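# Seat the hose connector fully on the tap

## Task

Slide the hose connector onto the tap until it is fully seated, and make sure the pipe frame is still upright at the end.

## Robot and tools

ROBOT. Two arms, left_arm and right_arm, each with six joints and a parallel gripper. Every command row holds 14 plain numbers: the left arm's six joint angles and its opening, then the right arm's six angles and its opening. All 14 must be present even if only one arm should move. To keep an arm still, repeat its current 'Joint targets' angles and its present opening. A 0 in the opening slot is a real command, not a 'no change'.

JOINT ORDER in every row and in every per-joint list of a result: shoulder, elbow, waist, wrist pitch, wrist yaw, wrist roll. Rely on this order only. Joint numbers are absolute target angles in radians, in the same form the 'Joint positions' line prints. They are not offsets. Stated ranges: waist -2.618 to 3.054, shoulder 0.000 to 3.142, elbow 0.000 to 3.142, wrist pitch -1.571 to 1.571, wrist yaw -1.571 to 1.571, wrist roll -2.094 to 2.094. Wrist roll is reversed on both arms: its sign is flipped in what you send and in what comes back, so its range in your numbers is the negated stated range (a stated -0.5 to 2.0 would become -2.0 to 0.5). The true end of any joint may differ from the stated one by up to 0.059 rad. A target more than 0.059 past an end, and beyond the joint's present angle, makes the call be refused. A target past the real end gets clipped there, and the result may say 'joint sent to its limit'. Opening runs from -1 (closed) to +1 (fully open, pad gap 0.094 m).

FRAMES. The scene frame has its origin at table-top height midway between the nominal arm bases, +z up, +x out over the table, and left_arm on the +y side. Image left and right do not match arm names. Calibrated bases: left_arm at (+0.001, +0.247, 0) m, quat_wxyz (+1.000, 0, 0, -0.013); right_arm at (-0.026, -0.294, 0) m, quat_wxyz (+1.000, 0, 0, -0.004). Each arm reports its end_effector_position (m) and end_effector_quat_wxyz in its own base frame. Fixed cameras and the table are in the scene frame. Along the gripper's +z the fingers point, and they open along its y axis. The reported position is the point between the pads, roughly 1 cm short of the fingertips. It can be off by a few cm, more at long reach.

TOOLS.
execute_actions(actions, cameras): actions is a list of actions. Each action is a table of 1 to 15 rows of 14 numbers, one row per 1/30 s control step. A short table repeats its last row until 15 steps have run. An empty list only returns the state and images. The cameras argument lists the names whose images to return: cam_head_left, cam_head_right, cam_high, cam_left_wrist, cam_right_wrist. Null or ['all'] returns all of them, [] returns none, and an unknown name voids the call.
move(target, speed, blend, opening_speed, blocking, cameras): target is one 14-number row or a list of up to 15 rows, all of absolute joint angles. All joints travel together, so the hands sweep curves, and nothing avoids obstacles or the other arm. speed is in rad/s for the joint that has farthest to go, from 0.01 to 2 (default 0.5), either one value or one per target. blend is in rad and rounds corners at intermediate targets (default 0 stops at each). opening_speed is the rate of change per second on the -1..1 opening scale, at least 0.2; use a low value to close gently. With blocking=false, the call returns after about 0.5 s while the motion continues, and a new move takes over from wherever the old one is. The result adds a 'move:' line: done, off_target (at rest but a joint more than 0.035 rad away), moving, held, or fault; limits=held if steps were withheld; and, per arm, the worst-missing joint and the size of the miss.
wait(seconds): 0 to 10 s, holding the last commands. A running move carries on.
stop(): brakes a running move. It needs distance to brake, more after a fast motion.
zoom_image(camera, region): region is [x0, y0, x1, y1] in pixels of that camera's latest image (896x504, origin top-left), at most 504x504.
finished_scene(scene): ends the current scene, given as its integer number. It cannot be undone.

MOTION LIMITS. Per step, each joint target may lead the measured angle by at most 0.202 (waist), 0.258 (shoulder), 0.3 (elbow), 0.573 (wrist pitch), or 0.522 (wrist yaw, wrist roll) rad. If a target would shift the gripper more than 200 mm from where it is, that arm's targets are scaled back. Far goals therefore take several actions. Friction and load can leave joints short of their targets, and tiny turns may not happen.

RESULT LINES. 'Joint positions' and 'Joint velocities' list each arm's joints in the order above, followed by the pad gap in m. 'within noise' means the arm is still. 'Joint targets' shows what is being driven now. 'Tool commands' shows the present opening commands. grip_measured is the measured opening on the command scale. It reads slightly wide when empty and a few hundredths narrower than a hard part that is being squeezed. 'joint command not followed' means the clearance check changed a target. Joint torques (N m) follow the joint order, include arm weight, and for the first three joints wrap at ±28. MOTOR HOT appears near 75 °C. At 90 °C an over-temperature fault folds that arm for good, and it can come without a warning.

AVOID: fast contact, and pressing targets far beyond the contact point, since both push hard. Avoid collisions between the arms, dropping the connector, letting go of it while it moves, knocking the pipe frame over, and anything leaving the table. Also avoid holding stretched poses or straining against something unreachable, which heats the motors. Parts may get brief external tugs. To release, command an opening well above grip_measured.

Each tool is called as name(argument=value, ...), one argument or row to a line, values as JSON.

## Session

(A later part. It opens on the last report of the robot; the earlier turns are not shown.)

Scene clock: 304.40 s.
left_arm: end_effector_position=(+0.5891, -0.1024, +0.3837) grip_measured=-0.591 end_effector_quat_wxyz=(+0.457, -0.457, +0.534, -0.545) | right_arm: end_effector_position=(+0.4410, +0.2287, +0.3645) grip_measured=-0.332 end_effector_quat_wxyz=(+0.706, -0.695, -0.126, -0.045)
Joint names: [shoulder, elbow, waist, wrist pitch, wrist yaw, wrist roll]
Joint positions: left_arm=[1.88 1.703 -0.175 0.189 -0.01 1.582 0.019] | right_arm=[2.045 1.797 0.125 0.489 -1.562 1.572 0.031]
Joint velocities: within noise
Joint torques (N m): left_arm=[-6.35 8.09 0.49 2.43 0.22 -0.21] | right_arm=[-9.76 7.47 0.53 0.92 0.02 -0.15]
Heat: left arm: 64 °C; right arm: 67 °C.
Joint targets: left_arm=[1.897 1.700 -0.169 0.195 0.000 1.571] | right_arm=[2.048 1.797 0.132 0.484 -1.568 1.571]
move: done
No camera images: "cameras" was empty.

move(
  target=[1.897,1.70,-0.169,0.195,0,1.571,-0.9,2.129,1.973,0.1315,0.41,-1.568,1.571,-0.9],
  speed=0.08,
  cameras=["cam_head_left","cam_high","cam_head_right"],
)

zoom_image(
  camera="cam_head_left",
  region=[490, 10, 620, 140],
)

zoom_image(
  camera="cam_head_right",
  region=[480, 10, 610, 140],
)

zoom_image(
  camera="cam_high",
  region=[440, 180, 520, 240],
)

Scene clock: 310.80 s.
left_arm: end_effector_position=(+0.5913, -0.0959, +0.3837) grip_measured=-0.594 end_effector_quat_wxyz=(+0.464, -0.461, +0.528, -0.542) | right_arm: end_effector_position=(+0.4582, +0.2339, +0.3627) grip_measured=-0.332 end_effector_quat_wxyz=(+0.707, -0.697, -0.117, -0.027)
Joint names: [shoulder, elbow, waist, wrist pitch, wrist yaw, wrist roll]
Joint positions: left_arm=[1.884 1.703 -0.167 0.199 -0.023 1.581 0.019] | right_arm=[2.129 1.929 0.131 0.403 -1.567 1.572 0.031]
Joint velocities: within noise
Joint torques (N m): left_arm=[-6.75 8.1 -0.13 2.31 0.38 -0.21] | right_arm=[-10.55 12.01 0.03 1.04 0.05 -0.16]
Heat: left arm: 64 °C; right arm: 66 °C.
Joint targets: left_arm=[1.897 1.700 -0.169 0.195 0.000 1.571] | right_arm=[2.129 1.973 0.132 0.410 -1.568 1.571]
move: off_target (right_arm); right_arm: the elbow is farthest, 0.044 rad from its target
Images, in order (width x height): cam_head_left 896x504, cam_head_right 896x504, cam_high 896x504.

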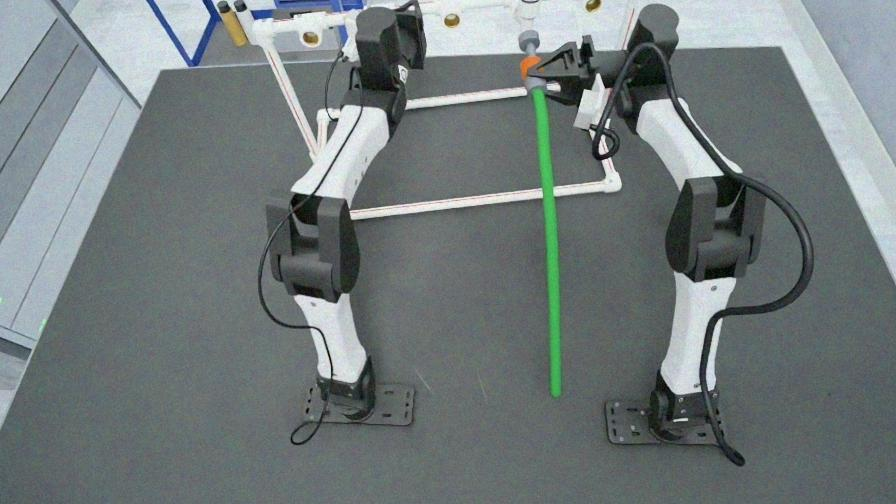

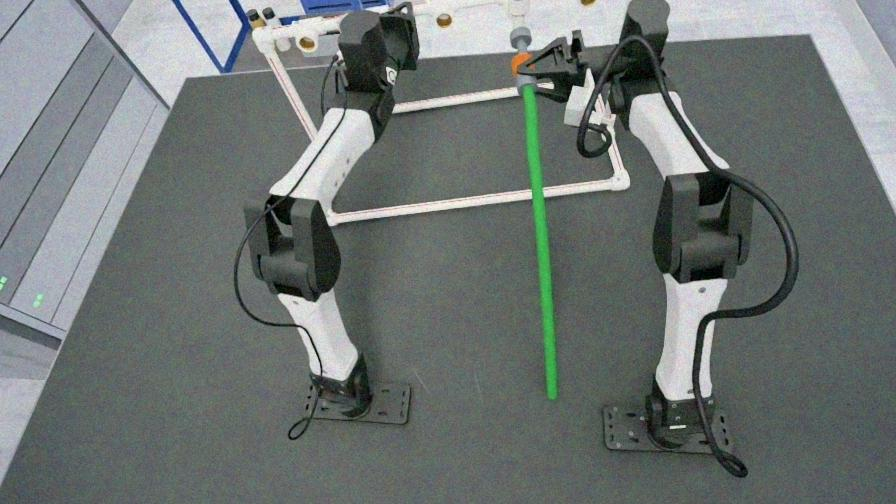

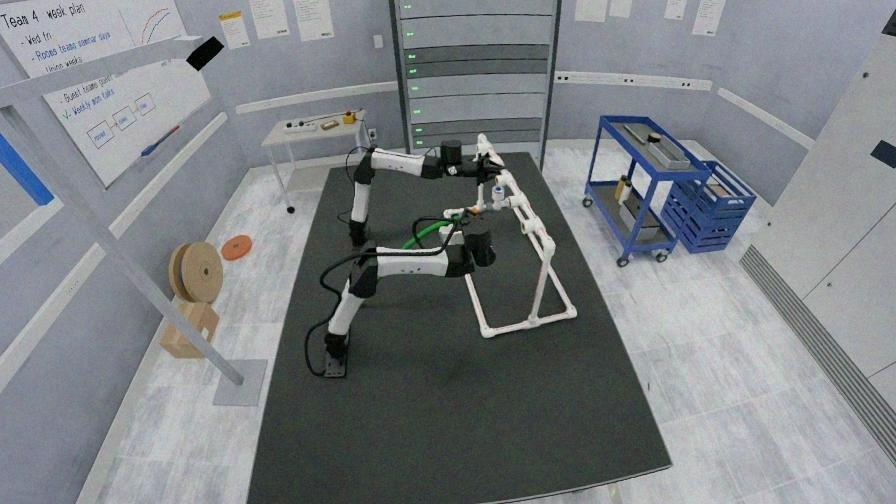

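Scaled by 3.877 from the camera's 896x504 image, which has a finer 1280x720 frame.

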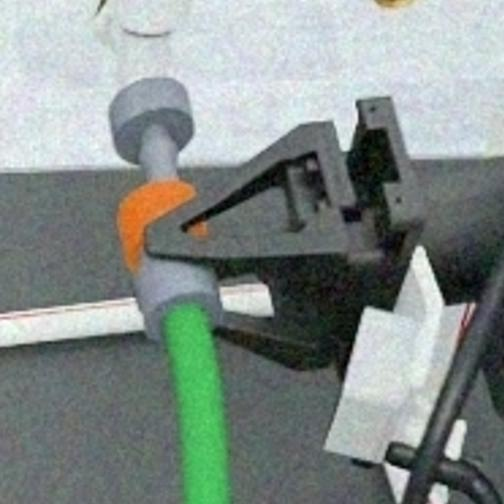

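Scaled by 3.877 from the camera's 896x504 image, which has a finer 1280x720 frame.

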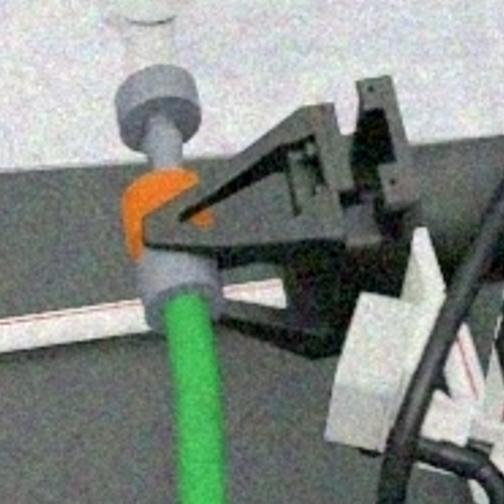

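Scaled by 6.300 from the camera's 896x504 image, which has a finer 1280x720 frame.

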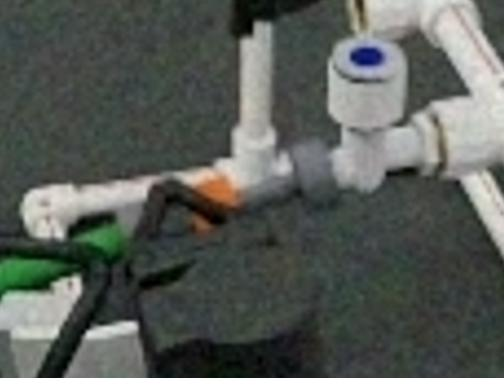

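move(
  target=[
    [1.897,1.70,-0.169,0.195,0,1.571,-0.9,1.99,1.73,0.126,0.52,-1.568,1.571,-0.9],
    [1.897,1.70,-0.169,0.195,0,1.571,1,1.99,1.73,0.126,0.52,-1.568,1.571,-0.9],
    [1.3718,1.235,-0.19,0.17,0,1.571,1,1.99,1.73,0.126,0.52,-1.568,1.571,-0.9],
  ],
  speed=[0.15,0.15,0.4],
  opening_speed=0.8,
  cameras=[],
)

move(
  target=[1.0,1.0,-0.4,-0.1,0,0,1,1.99,1.73,0.126,0.52,-1.568,1.571,-0.9],
  speed=0.8,
)

zoom_image(
  camera="cam_left_wrist",
  region=[540, 60, 740, 220],
)

zoom_image(
  camera="cam_head_left",
  region=[490, 10, 620, 140],
)

zoom_image(
  camera="cam_high",
  region=[440, 180, 520, 240],
)

Scene clock: 326.77 s.
left_arm: end_effector_position=(+0.4640, -0.0838, +0.3970) grip_measured=+0.999 end_effector_quat_wxyz=(+0.456, -0.455, +0.536, -0.546) | right_arm: end_effector_position=(+0.4371, +0.2311, +0.3478) grip_measured=-0.332 end_effector_quat_wxyz=(+0.707, -0.697, -0.116, -0.027)
Joint names: [shoulder, elbow, waist, wrist pitch, wrist yaw, wrist roll]
Joint positions: left_arm=[1.397 1.239 -0.183 0.169 -0.012 1.58 0.094] | right_arm=[2.037 1.732 0.131 0.506 -1.567 1.572 0.031]
Joint velocities: within noise
Joint torques (N m): left_arm=[-6.3 7.94 -0.64 2.36 0.24 -0.2] | right_arm=[-14.01 7.35 -0.47 1.12 0.04 -0.15]
Heat: left arm: 63 °C; right arm: 66 °C.
Joint targets: left_arm=[1.372 1.235 -0.190 0.170 0.000 1.571] | right_arm=[1.990 1.730 0.126 0.520 -1.568 1.571]
move: off_target (right_arm); right_arm: the shoulder is farthest, 0.047 rad from its target
No camera images: "cameras" was empty.

Scene clock: 329.60 s.
left_arm: end_effector_position=(+0.3432, -0.1405, +0.3677) grip_measured=+0.999 end_effector_quat_wxyz=(+0.654, +0.137, +0.733, -0.131) | right_arm: end_effector_position=(+0.4371, +0.2311, +0.3478) grip_measured=-0.332 end_effector_quat_wxyz=(+0.707, -0.697, -0.116, -0.027)
Joint names: [shoulder, elbow, waist, wrist pitch, wrist yaw, wrist roll]
Joint positions: left_arm=[1.015 1.004 -0.394 -0.1 -0.012 0.014 0.094] | right_arm=[2.037 1.732 0.131 0.506 -1.567 1.572 0.031]
Joint velocities: within noise
Joint torques (N m): left_arm=[-2.97 7.79 -0.5 2.38 0.25 -0.16] | right_arm=[-14 7.36 -0.47 1.13 0.05 -0.16]
Heat: left arm: 62 °C; right arm: 67 °C.
Joint targets: left_arm=[1.000 1.000 -0.400 -0.100 0.000 0.000] | right_arm=[1.990 1.730 0.126 0.520 -1.568 1.571]
move: off_target (right_arm); right_arm: the shoulder is farthest, 0.047 rad from its target
camera_calibration:
cam_left_wrist: T_world_to_cam=[[-0.398817, -0.91701, 0.00610968, 0.00467673], [-0.471973, 0.199545, -0.858733, 0.547567], [0.786248, -0.345361, -0.512386, -0.037696], [0, 0, 0, 1]] pos_world=[0.289941, -0.117994, 0.45087]
cam_right_wrist: T_world_to_cam=[[-0.187252, -0.043086, 0.981366, -0.250702], [0.940728, -0.295465, 0.166526, -0.358752], [0.282784, 0.954382, 0.0958588, -0.291315], [0, 0, 0, 1]] pos_world=[0.372923, 0.161225, 0.333697]

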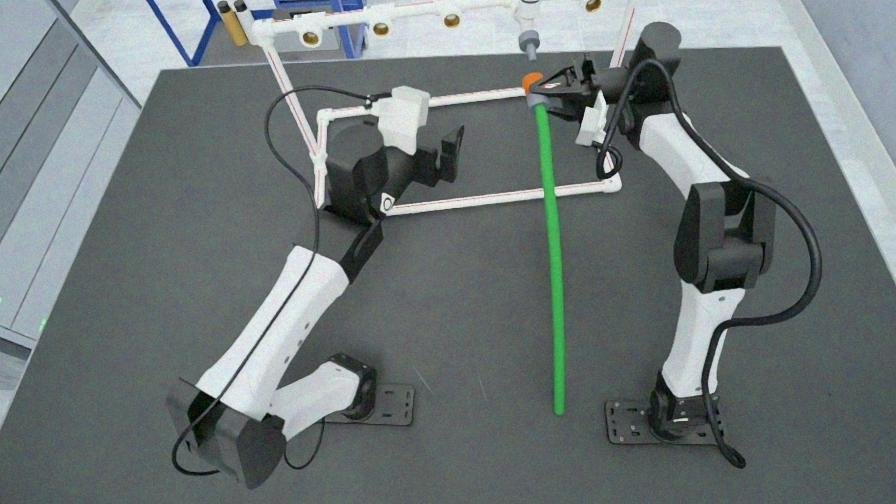

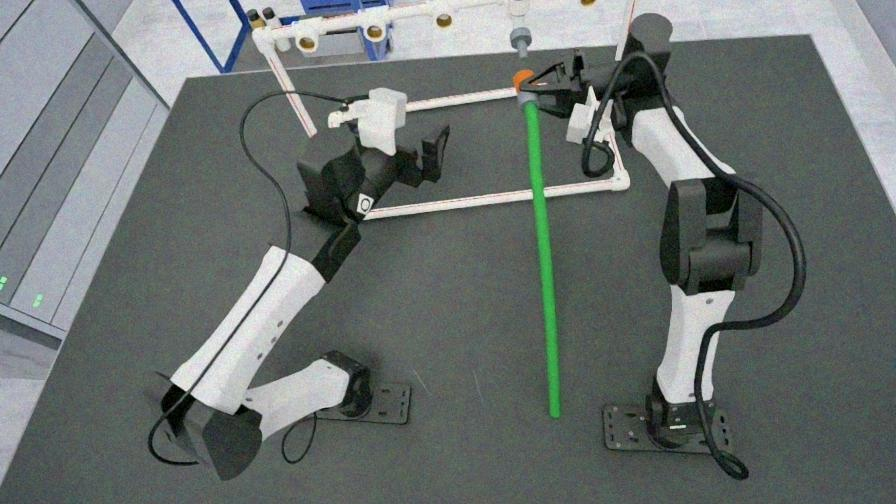

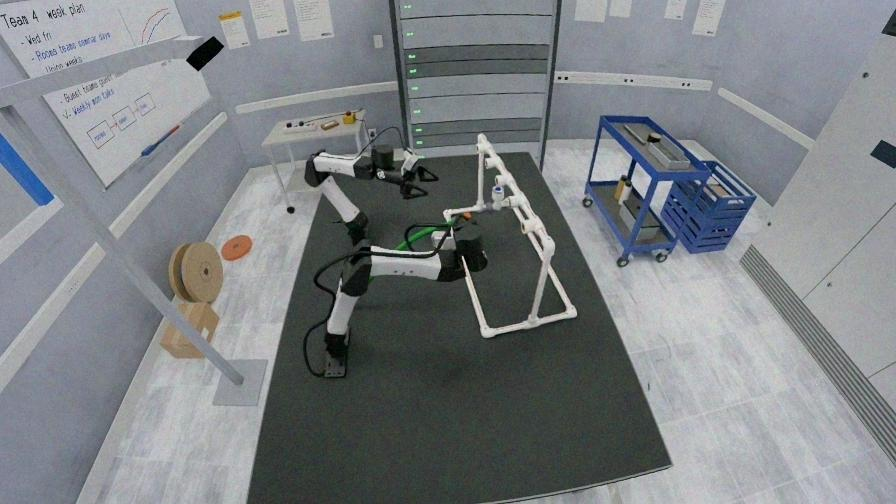

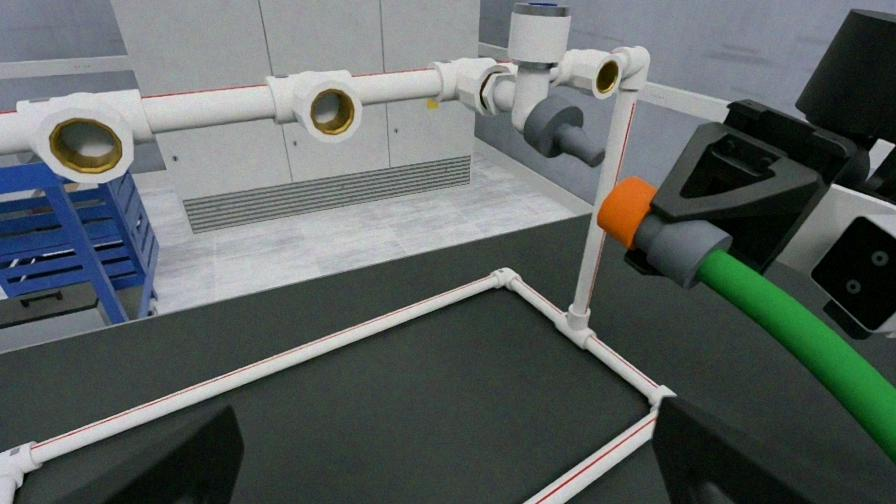

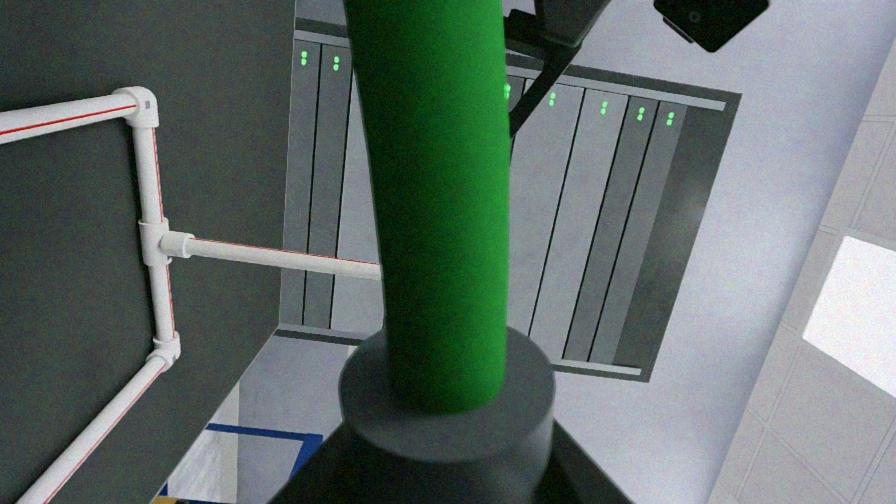

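Scaled by 2.520 from the camera's 896x504 image, which has a finer 1280x720 frame.

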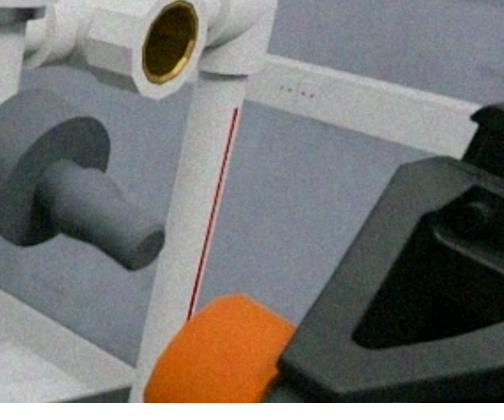

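Scaled by 3.877 from the camera's 896x504 image, which has a finer 1280x720 frame.

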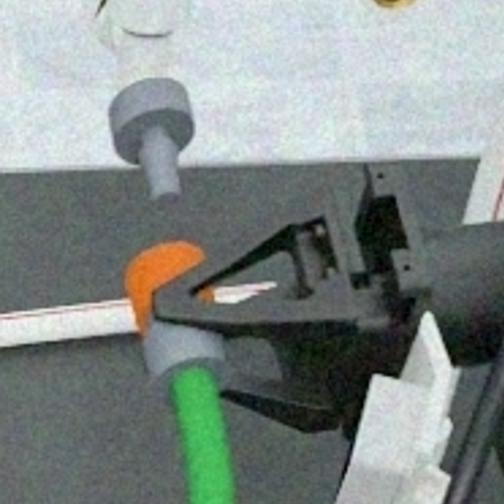

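Scaled by 6.300 from the camera's 896x504 image, which has a finer 1280x720 frame.

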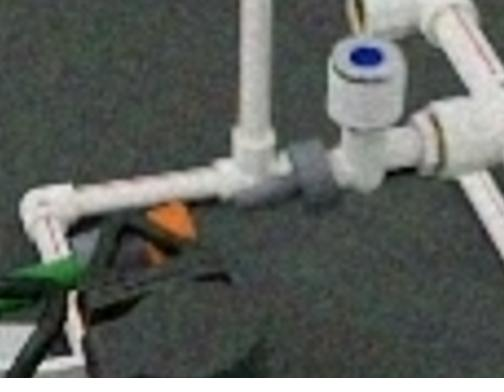

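move(
  target=[1.72,1.533,-0.53,0.23,-0.437,1.571,1,2.01,1.76,0.126,0.505,-1.568,1.571,-0.9],
  speed=0.5,
)

Scene clock: 358.27 s.
left_arm: end_effector_position=(+0.5019, -0.2080, +0.3816) grip_measured=+0.999 end_effector_quat_wxyz=(+0.477, -0.472, +0.529, -0.519) | right_arm: end_effector_position=(+0.4371, +0.2311, +0.3478) grip_measured=-0.332 end_effector_quat_wxyz=(+0.707, -0.697, -0.116, -0.027)
Joint names: [shoulder, elbow, waist, wrist pitch, wrist yaw, wrist roll]
Joint positions: left_arm=[1.707 1.498 -0.523 0.204 -0.424 1.558 0.094] | right_arm=[2.037 1.732 0.131 0.506 -1.567 1.572 0.031]
Joint velocities: within noise
Joint torques (N m): left_arm=[-5.52 11.66 -0.62 2.57 -0.09 0.03] | right_arm=[-12.29 10.41 -0.51 0.98 0.05 -0.16]
Heat: left arm: 61 °C; right arm: 73 °C.
Joint targets: left_arm=[1.720 1.533 -0.530 0.230 -0.437 1.571] | right_arm=[2.010 1.760 0.126 0.505 -1.568 1.571]
move: done
camera_calibration:
cam_left_wrist: T_world_to_cam=[[-0.0260959, -0.0219801, 0.999418, -0.373975], [-0.502328, -0.86408, -0.03212, 0.126461], [0.864283, -0.502874, 0.0115077, -0.450509], [0, 0, 0, 1]] pos_world=[0.443133, -0.125497, 0.383003]
cam_right_wrist: T_world_to_cam=[[-0.187252, -0.043086, 0.981366, -0.250702], [0.940728, -0.295465, 0.166526, -0.358752], [0.282784, 0.954382, 0.0958588, -0.291315], [0, 0, 0, 1]] pos_world=[0.372923, 0.161225, 0.333697]

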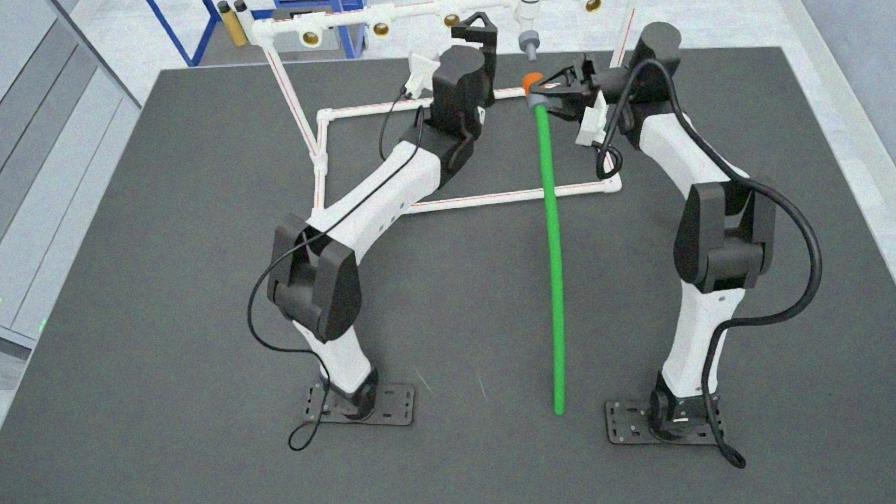

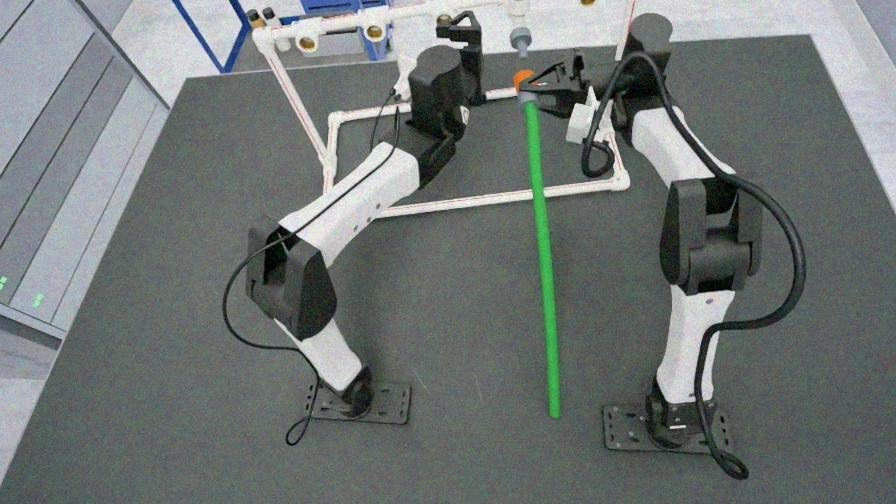

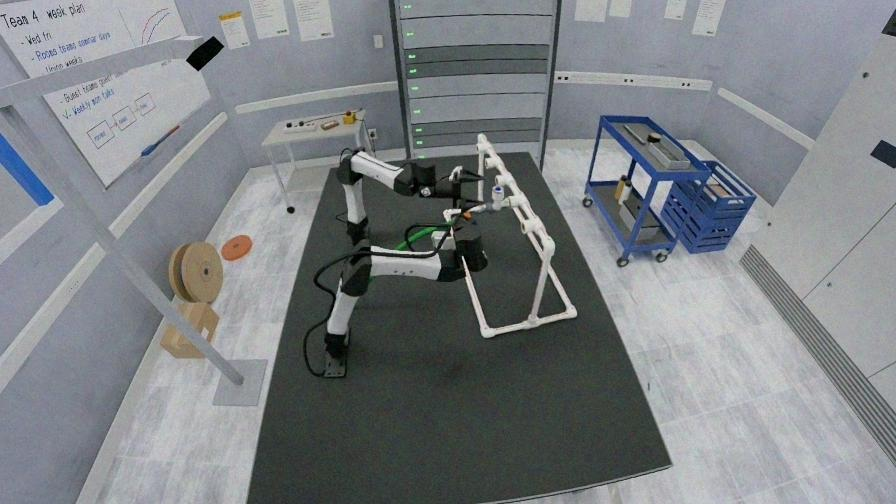

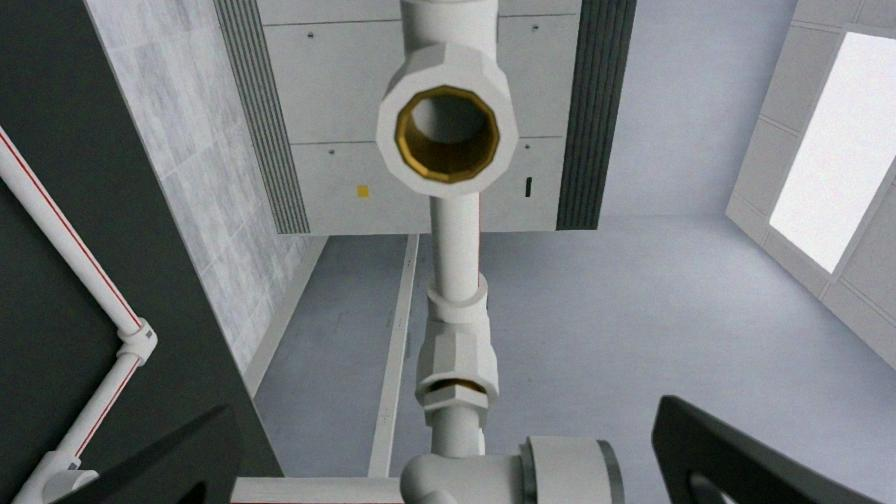

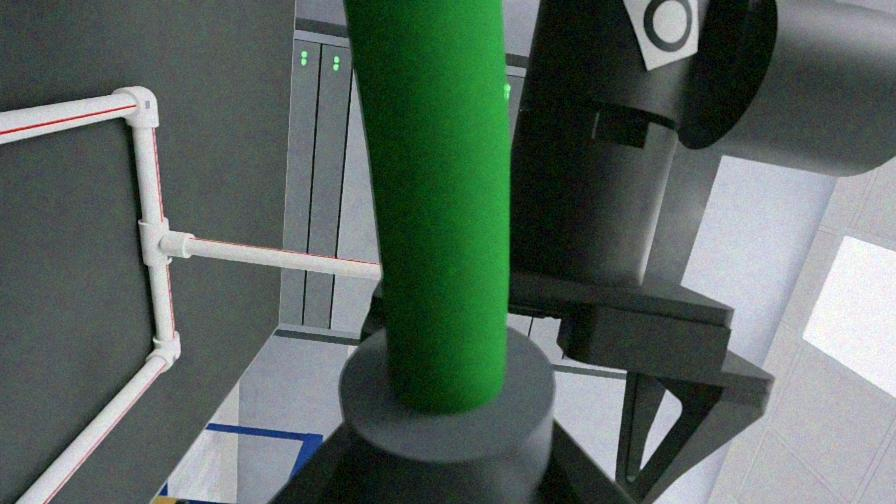

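move(
  target=[
    [1.90,1.76,-0.472,0.187,-0.388,1.571,1,2.01,1.76,0.126,0.505,-1.568,1.571,-0.9],
    [2.105,2.054,-0.433,0.095,-0.355,1.571,1,2.01,1.76,0.126,0.505,-1.568,1.571,-0.9],
  ],
  speed=0.25,
  blend=0.05,
  cameras=["cam_left_wrist","cam_head_left","cam_high"],
)

Scene clock: 364.63 s.
left_arm: end_effector_position=(+0.5993, -0.2133, +0.3938) grip_measured=+0.999 end_effector_quat_wxyz=(+0.489, -0.475, +0.510, -0.524) | right_arm: end_effector_position=(+0.4371, +0.2311, +0.3478) grip_measured=-0.332 end_effector_quat_wxyz=(+0.707, -0.697, -0.116, -0.027)
Joint names: [shoulder, elbow, waist, wrist pitch, wrist yaw, wrist roll]
Joint positions: left_arm=[2.087 2.021 -0.439 0.096 -0.368 1.559 0.094] | right_arm=[2.037 1.732 0.131 0.506 -1.567 1.572 0.031]
Joint velocities: within noise
Joint torques (N m): left_arm=[-7.61 11.32 0.53 2.24 0.26 0.03] | right_arm=[-12.27 10.41 -0.49 0.97 0.05 -0.15]
Heat: left arm: 62 °C; right arm: 73 °C.
Joint targets: left_arm=[2.105 2.054 -0.433 0.095 -0.355 1.571] | right_arm=[2.010 1.760 0.126 0.505 -1.568 1.571]
move: done
camera_calibration:
cam_left_wrist: T_world_to_cam=[[-0.057347, -0.00662256, 0.998332, -0.361361], [-0.476373, -0.878616, -0.0331926, 0.152966], [0.877371, -0.477482, 0.0472312, -0.553961], [0, 0, 0, 1]] pos_world=[0.538176, -0.132501, 0.392]
Images, in order (width x height): cam_head_left 896x504, cam_high 896x504, cam_left_wrist 896x504.

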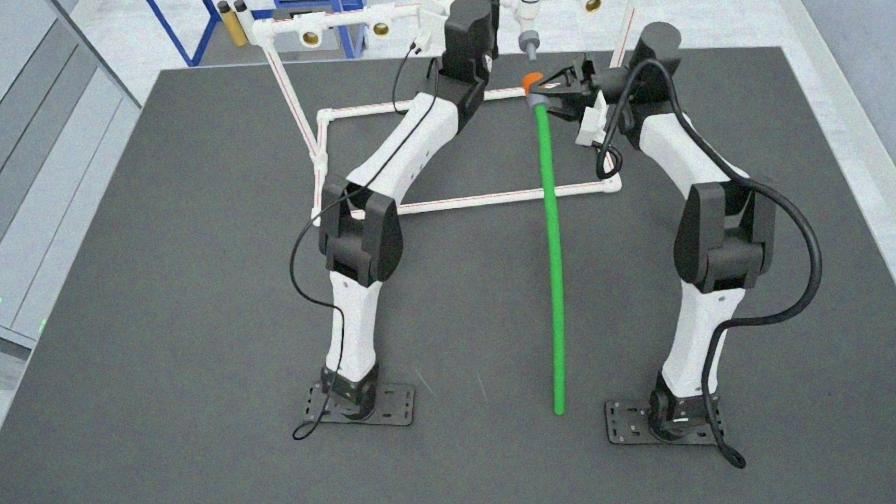

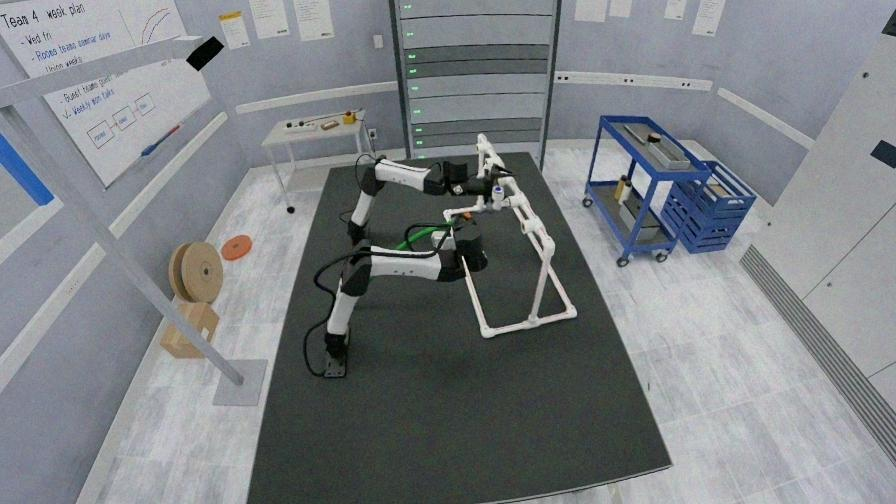

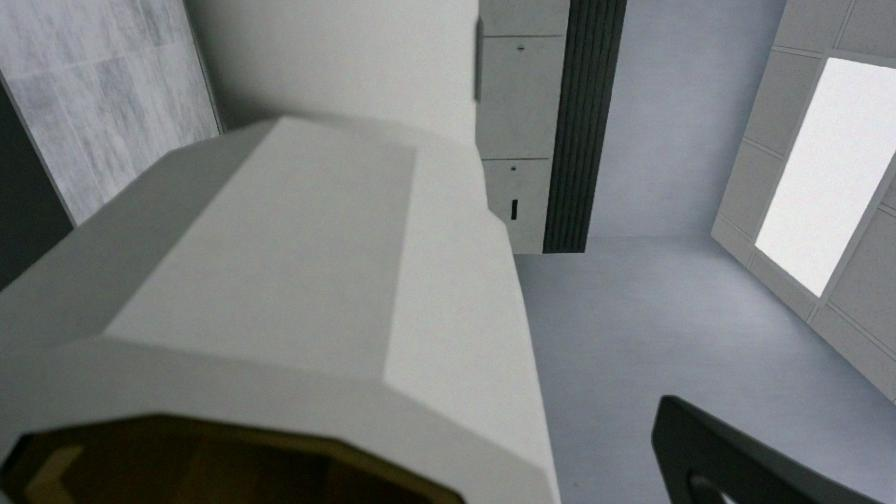

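move(
  target=[2.13,2.068,-0.433,0.085,-0.345,1.571,1,2.01,1.76,0.126,0.505,-1.568,1.571,-0.9],
  speed=0.15,
  cameras=["cam_left_wrist"],
)

Scene clock: 368.37 s.
left_arm: end_effector_position=(+0.6050, -0.2177, +0.3812) grip_measured=+0.999 end_effector_quat_wxyz=(+0.483, -0.476, +0.521, -0.519) | right_arm: end_effector_position=(+0.4371, +0.2311, +0.3478) grip_measured=-0.332 end_effector_quat_wxyz=(+0.707, -0.697, -0.116, -0.027)
Joint names: [shoulder, elbow, waist, wrist pitch, wrist yaw, wrist roll]
Joint positions: left_arm=[2.113 2.034 -0.439 0.084 -0.358 1.559 0.094] | right_arm=[2.037 1.732 0.131 0.506 -1.567 1.572 0.031]
Joint velocities: within noise
Joint torques (N m): left_arm=[-7.77 11.4 0.47 2.31 0.25 0.01] | right_arm=[-12.26 10.4 -0.5 0.97 0.05 -0.16]
Heat: left arm: 63 °C; right arm: 73 °C.
Joint targets: left_arm=[2.130 2.068 -0.433 0.085 -0.345 1.571] | right_arm=[2.010 1.760 0.126 0.505 -1.568 1.571]
move: done
camera_calibration:
cam_left_wrist: T_world_to_cam=[[-0.0347787, -0.0170208, 0.99925, -0.364726], [-0.4858, -0.873492, -0.0317869, 0.157647], [0.873378, -0.486541, 0.0221102, -0.550514], [0, 0, 0, 1]] pos_world=[0.544707, -0.136352, 0.381636]
Images, in order (width x height): cam_left_wrist 896x504.

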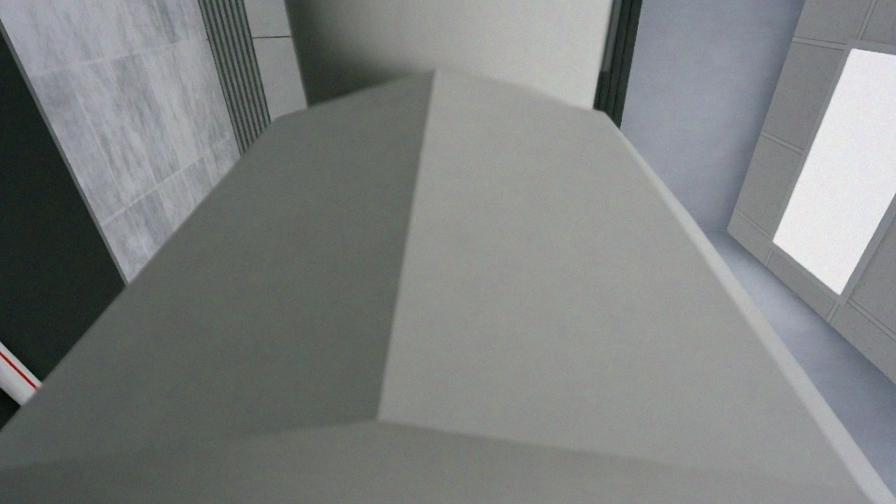

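move(
  target=[2.13,2.068,-0.433,0.085,-0.345,1.571,-0.9,2.01,1.76,0.126,0.505,-1.568,1.571,-0.9],
  opening_speed=0.5,
  cameras=["cam_head_left","cam_high","cam_left_wrist"],
)

zoom_image(
  camera="cam_high",
  region=[420, 130, 560, 270],
)

zoom_image(
  camera="cam_head_left",
  region=[490, 10, 620, 140],
)

Scene clock: 374.73 s.
left_arm: end_effector_position=(+0.6048, -0.2178, +0.3834) grip_measured=-0.602 end_effector_quat_wxyz=(+0.483, -0.475, +0.519, -0.521) | right_arm: end_effector_position=(+0.4371, +0.2311, +0.3478) grip_measured=-0.332 end_effector_quat_wxyz=(+0.707, -0.697, -0.116, -0.027)
Joint names: [shoulder, elbow, waist, wrist pitch, wrist yaw, wrist roll]
Joint positions: left_arm=[2.113 2.038 -0.439 0.084 -0.358 1.56 0.019] | right_arm=[2.037 1.732 0.131 0.506 -1.567 1.572 0.031]
Joint velocities: within noise
Joint torques (N m): left_arm=[-7.8 11.03 0.58 2.27 0.25 0.01] | right_arm=[-12.26 10.41 -0.53 0.97 0.05 -0.16]
Heat: left arm: 64 °C; right arm: 73 °C.
Joint targets: left_arm=[2.130 2.068 -0.433 0.085 -0.345 1.571] | right_arm=[2.010 1.760 0.126 0.505 -1.568 1.571]
move: done
camera_calibration:
cam_left_wrist: T_world_to_cam=[[-0.0388088, -0.0135322, 0.999155, -0.363714], [-0.486349, -0.873224, -0.0307172, 0.157566], [0.872902, -0.48713, 0.0273074, -0.552256], [0, 0, 0, 1]] pos_world=[0.544582, -0.136352, 0.383327]
Images, in order (width x height): cam_head_left 896x504, cam_high 896x504, cam_left_wrist 896x504.

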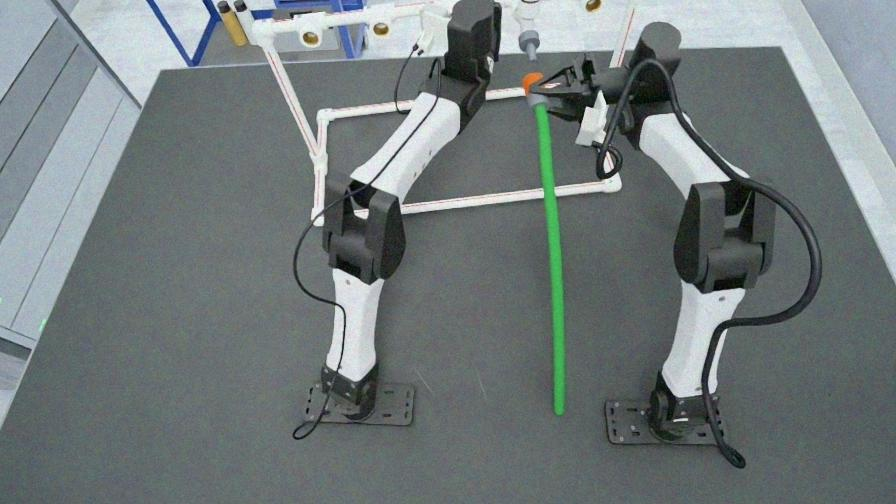

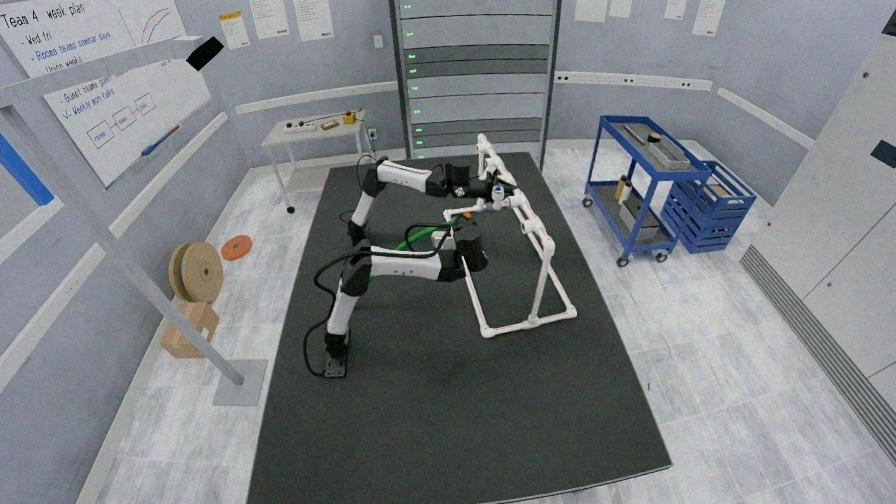

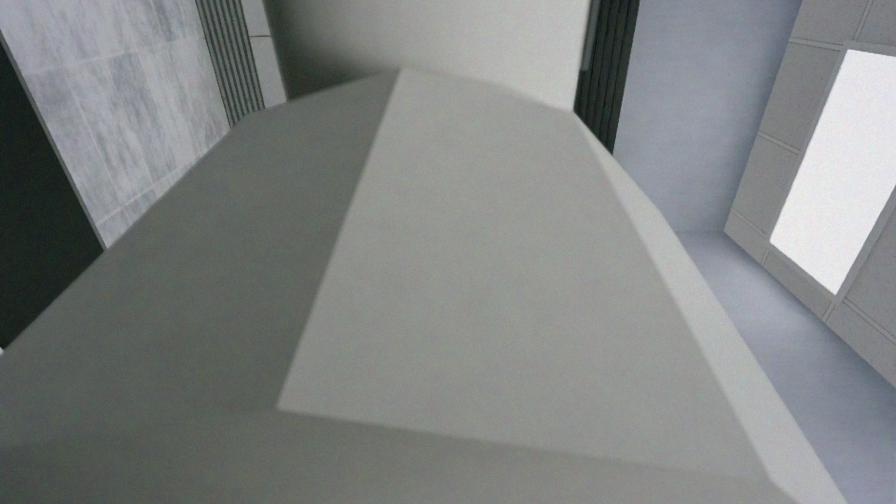

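Scaled by 3.600 from the camera's 896x504 image, which has a finer 1280x720 frame.

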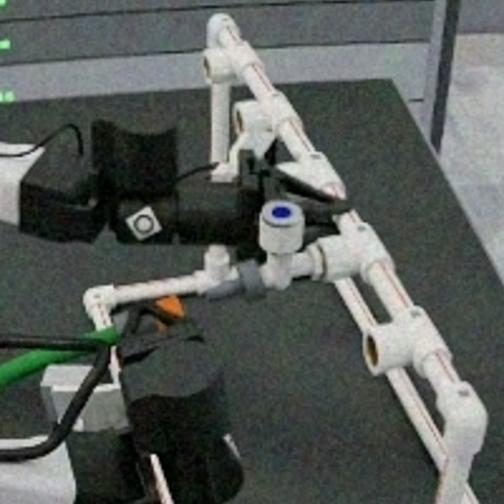

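Scaled by 3.877 from the camera's 896x504 image, which has a finer 1280x720 frame.

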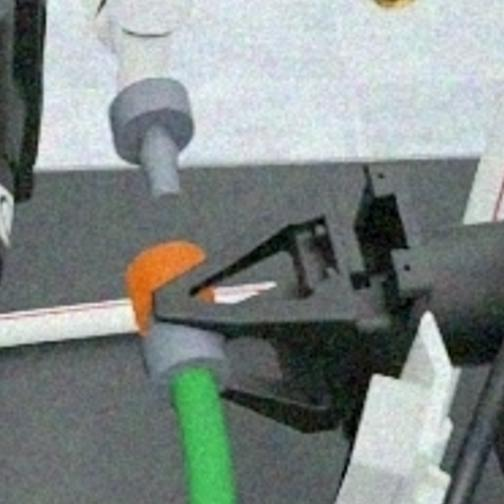

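move(
  target=[2.13,2.068,-0.433,0.085,-0.345,1.571,-0.9,2.117,1.943,0.126,0.452,-1.568,1.571,-0.9],
  speed=0.12,
  cameras=["cam_head_left","cam_high"],
)

zoom_image(
  camera="cam_head_left",
  region=[490, 10, 620, 140],
)

zoom_image(
  camera="cam_high",
  region=[440, 180, 520, 240],
)

Scene clock: 383.83 s.
left_arm: end_effector_position=(+0.6048, -0.2178, +0.3834) grip_measured=-0.602 end_effector_quat_wxyz=(+0.483, -0.475, +0.519, -0.521) | right_arm: end_effector_position=(+0.4542, +0.2334, +0.3676) grip_measured=-0.332 end_effector_quat_wxyz=(+0.706, -0.694, -0.135, -0.046)
Joint names: [shoulder, elbow, waist, wrist pitch, wrist yaw, wrist roll]
Joint positions: left_arm=[2.113 2.038 -0.439 0.084 -0.358 1.56 0.019] | right_arm=[2.114 1.911 0.131 0.46 -1.567 1.572 0.031]
Joint velocities: within noise
Joint torques (N m): left_arm=[-7.76 11.04 0.62 2.29 0.24 0.02] | right_arm=[-10.25 10.73 -0.51 0.9 0.09 -0.16]
Heat: left arm: 67 °C; right arm: 73 °C.
Joint targets: left_arm=[2.130 2.068 -0.433 0.085 -0.345 1.571] | right_arm=[2.117 1.943 0.126 0.452 -1.568 1.571]
move: done
Images, in order (width x height): cam_head_left 896x504, cam_high 896x504.

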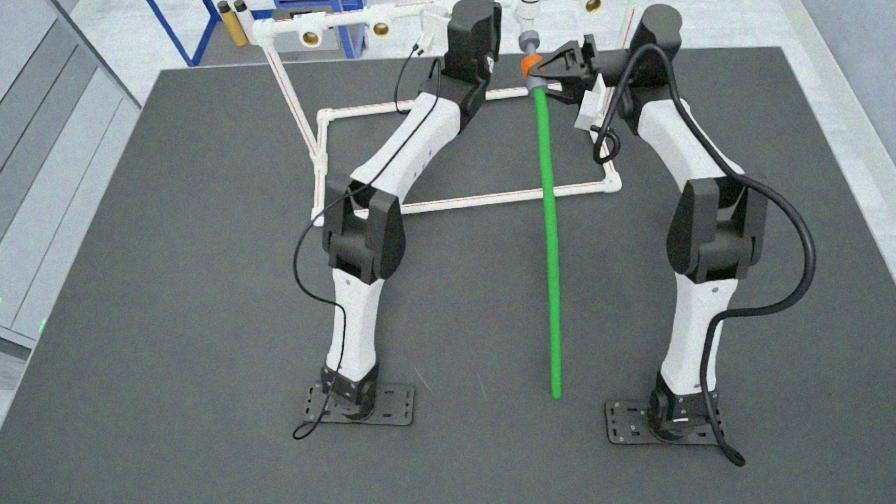

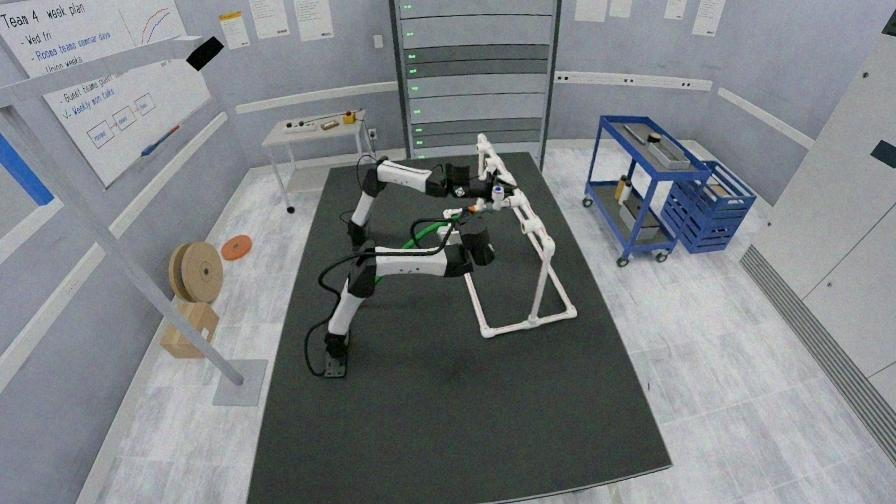

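Scaled by 3.877 from the camera's 896x504 image, which has a finer 1280x720 frame.

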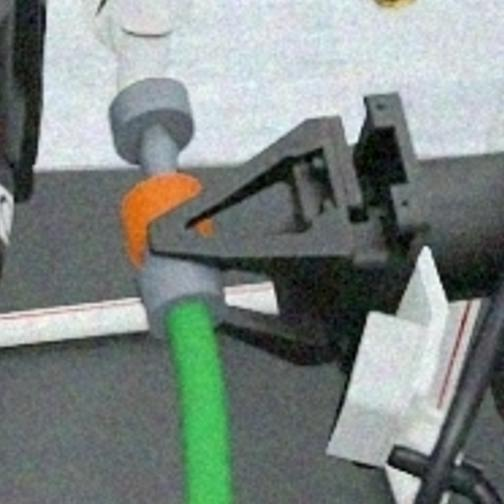

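Scaled by 6.300 from the camera's 896x504 image, which has a finer 1280x720 frame.

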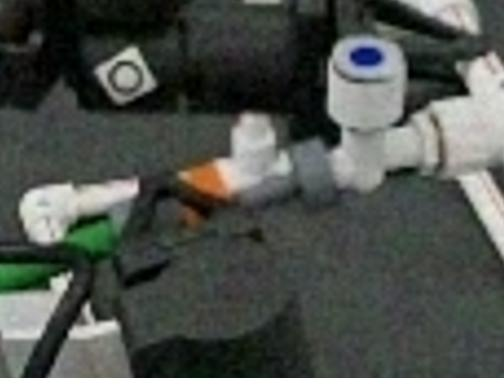

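move(
  target=[2.13,2.068,-0.433,0.085,-0.345,1.571,-0.9,2.117,1.904,0.126,0.445,-1.568,1.571,-0.9],
  speed=0.12,
  cameras=[],
)

Scene clock: 386.47 s.
left_arm: end_effector_position=(+0.6048, -0.2178, +0.3834) grip_measured=-0.602 end_effector_quat_wxyz=(+0.483, -0.475, +0.519, -0.521) | right_arm: end_effector_position=(+0.4546, +0.2334, +0.3650) grip_measured=-0.332 end_effector_quat_wxyz=(+0.706, -0.695, -0.130, -0.041)
Joint names: [shoulder, elbow, waist, wrist pitch, wrist yaw, wrist roll]
Joint positions: left_arm=[2.113 2.038 -0.439 0.084 -0.358 1.56 0.019] | right_arm=[2.114 1.904 0.131 0.452 -1.567 1.572 0.031]
Joint velocities: within noise
Joint torques (N m): left_arm=[-7.82 11.06 0.47 2.29 0.25 0.02] | right_arm=[-10.26 7.47 -0.47 0.91 0.07 -0.16]
Heat: left arm: 67 °C; right arm: 73 °C.
Joint targets: left_arm=[2.130 2.068 -0.433 0.085 -0.345 1.571] | right_arm=[2.117 1.904 0.126 0.445 -1.568 1.571]
move: done
No camera images: "cameras" was empty.


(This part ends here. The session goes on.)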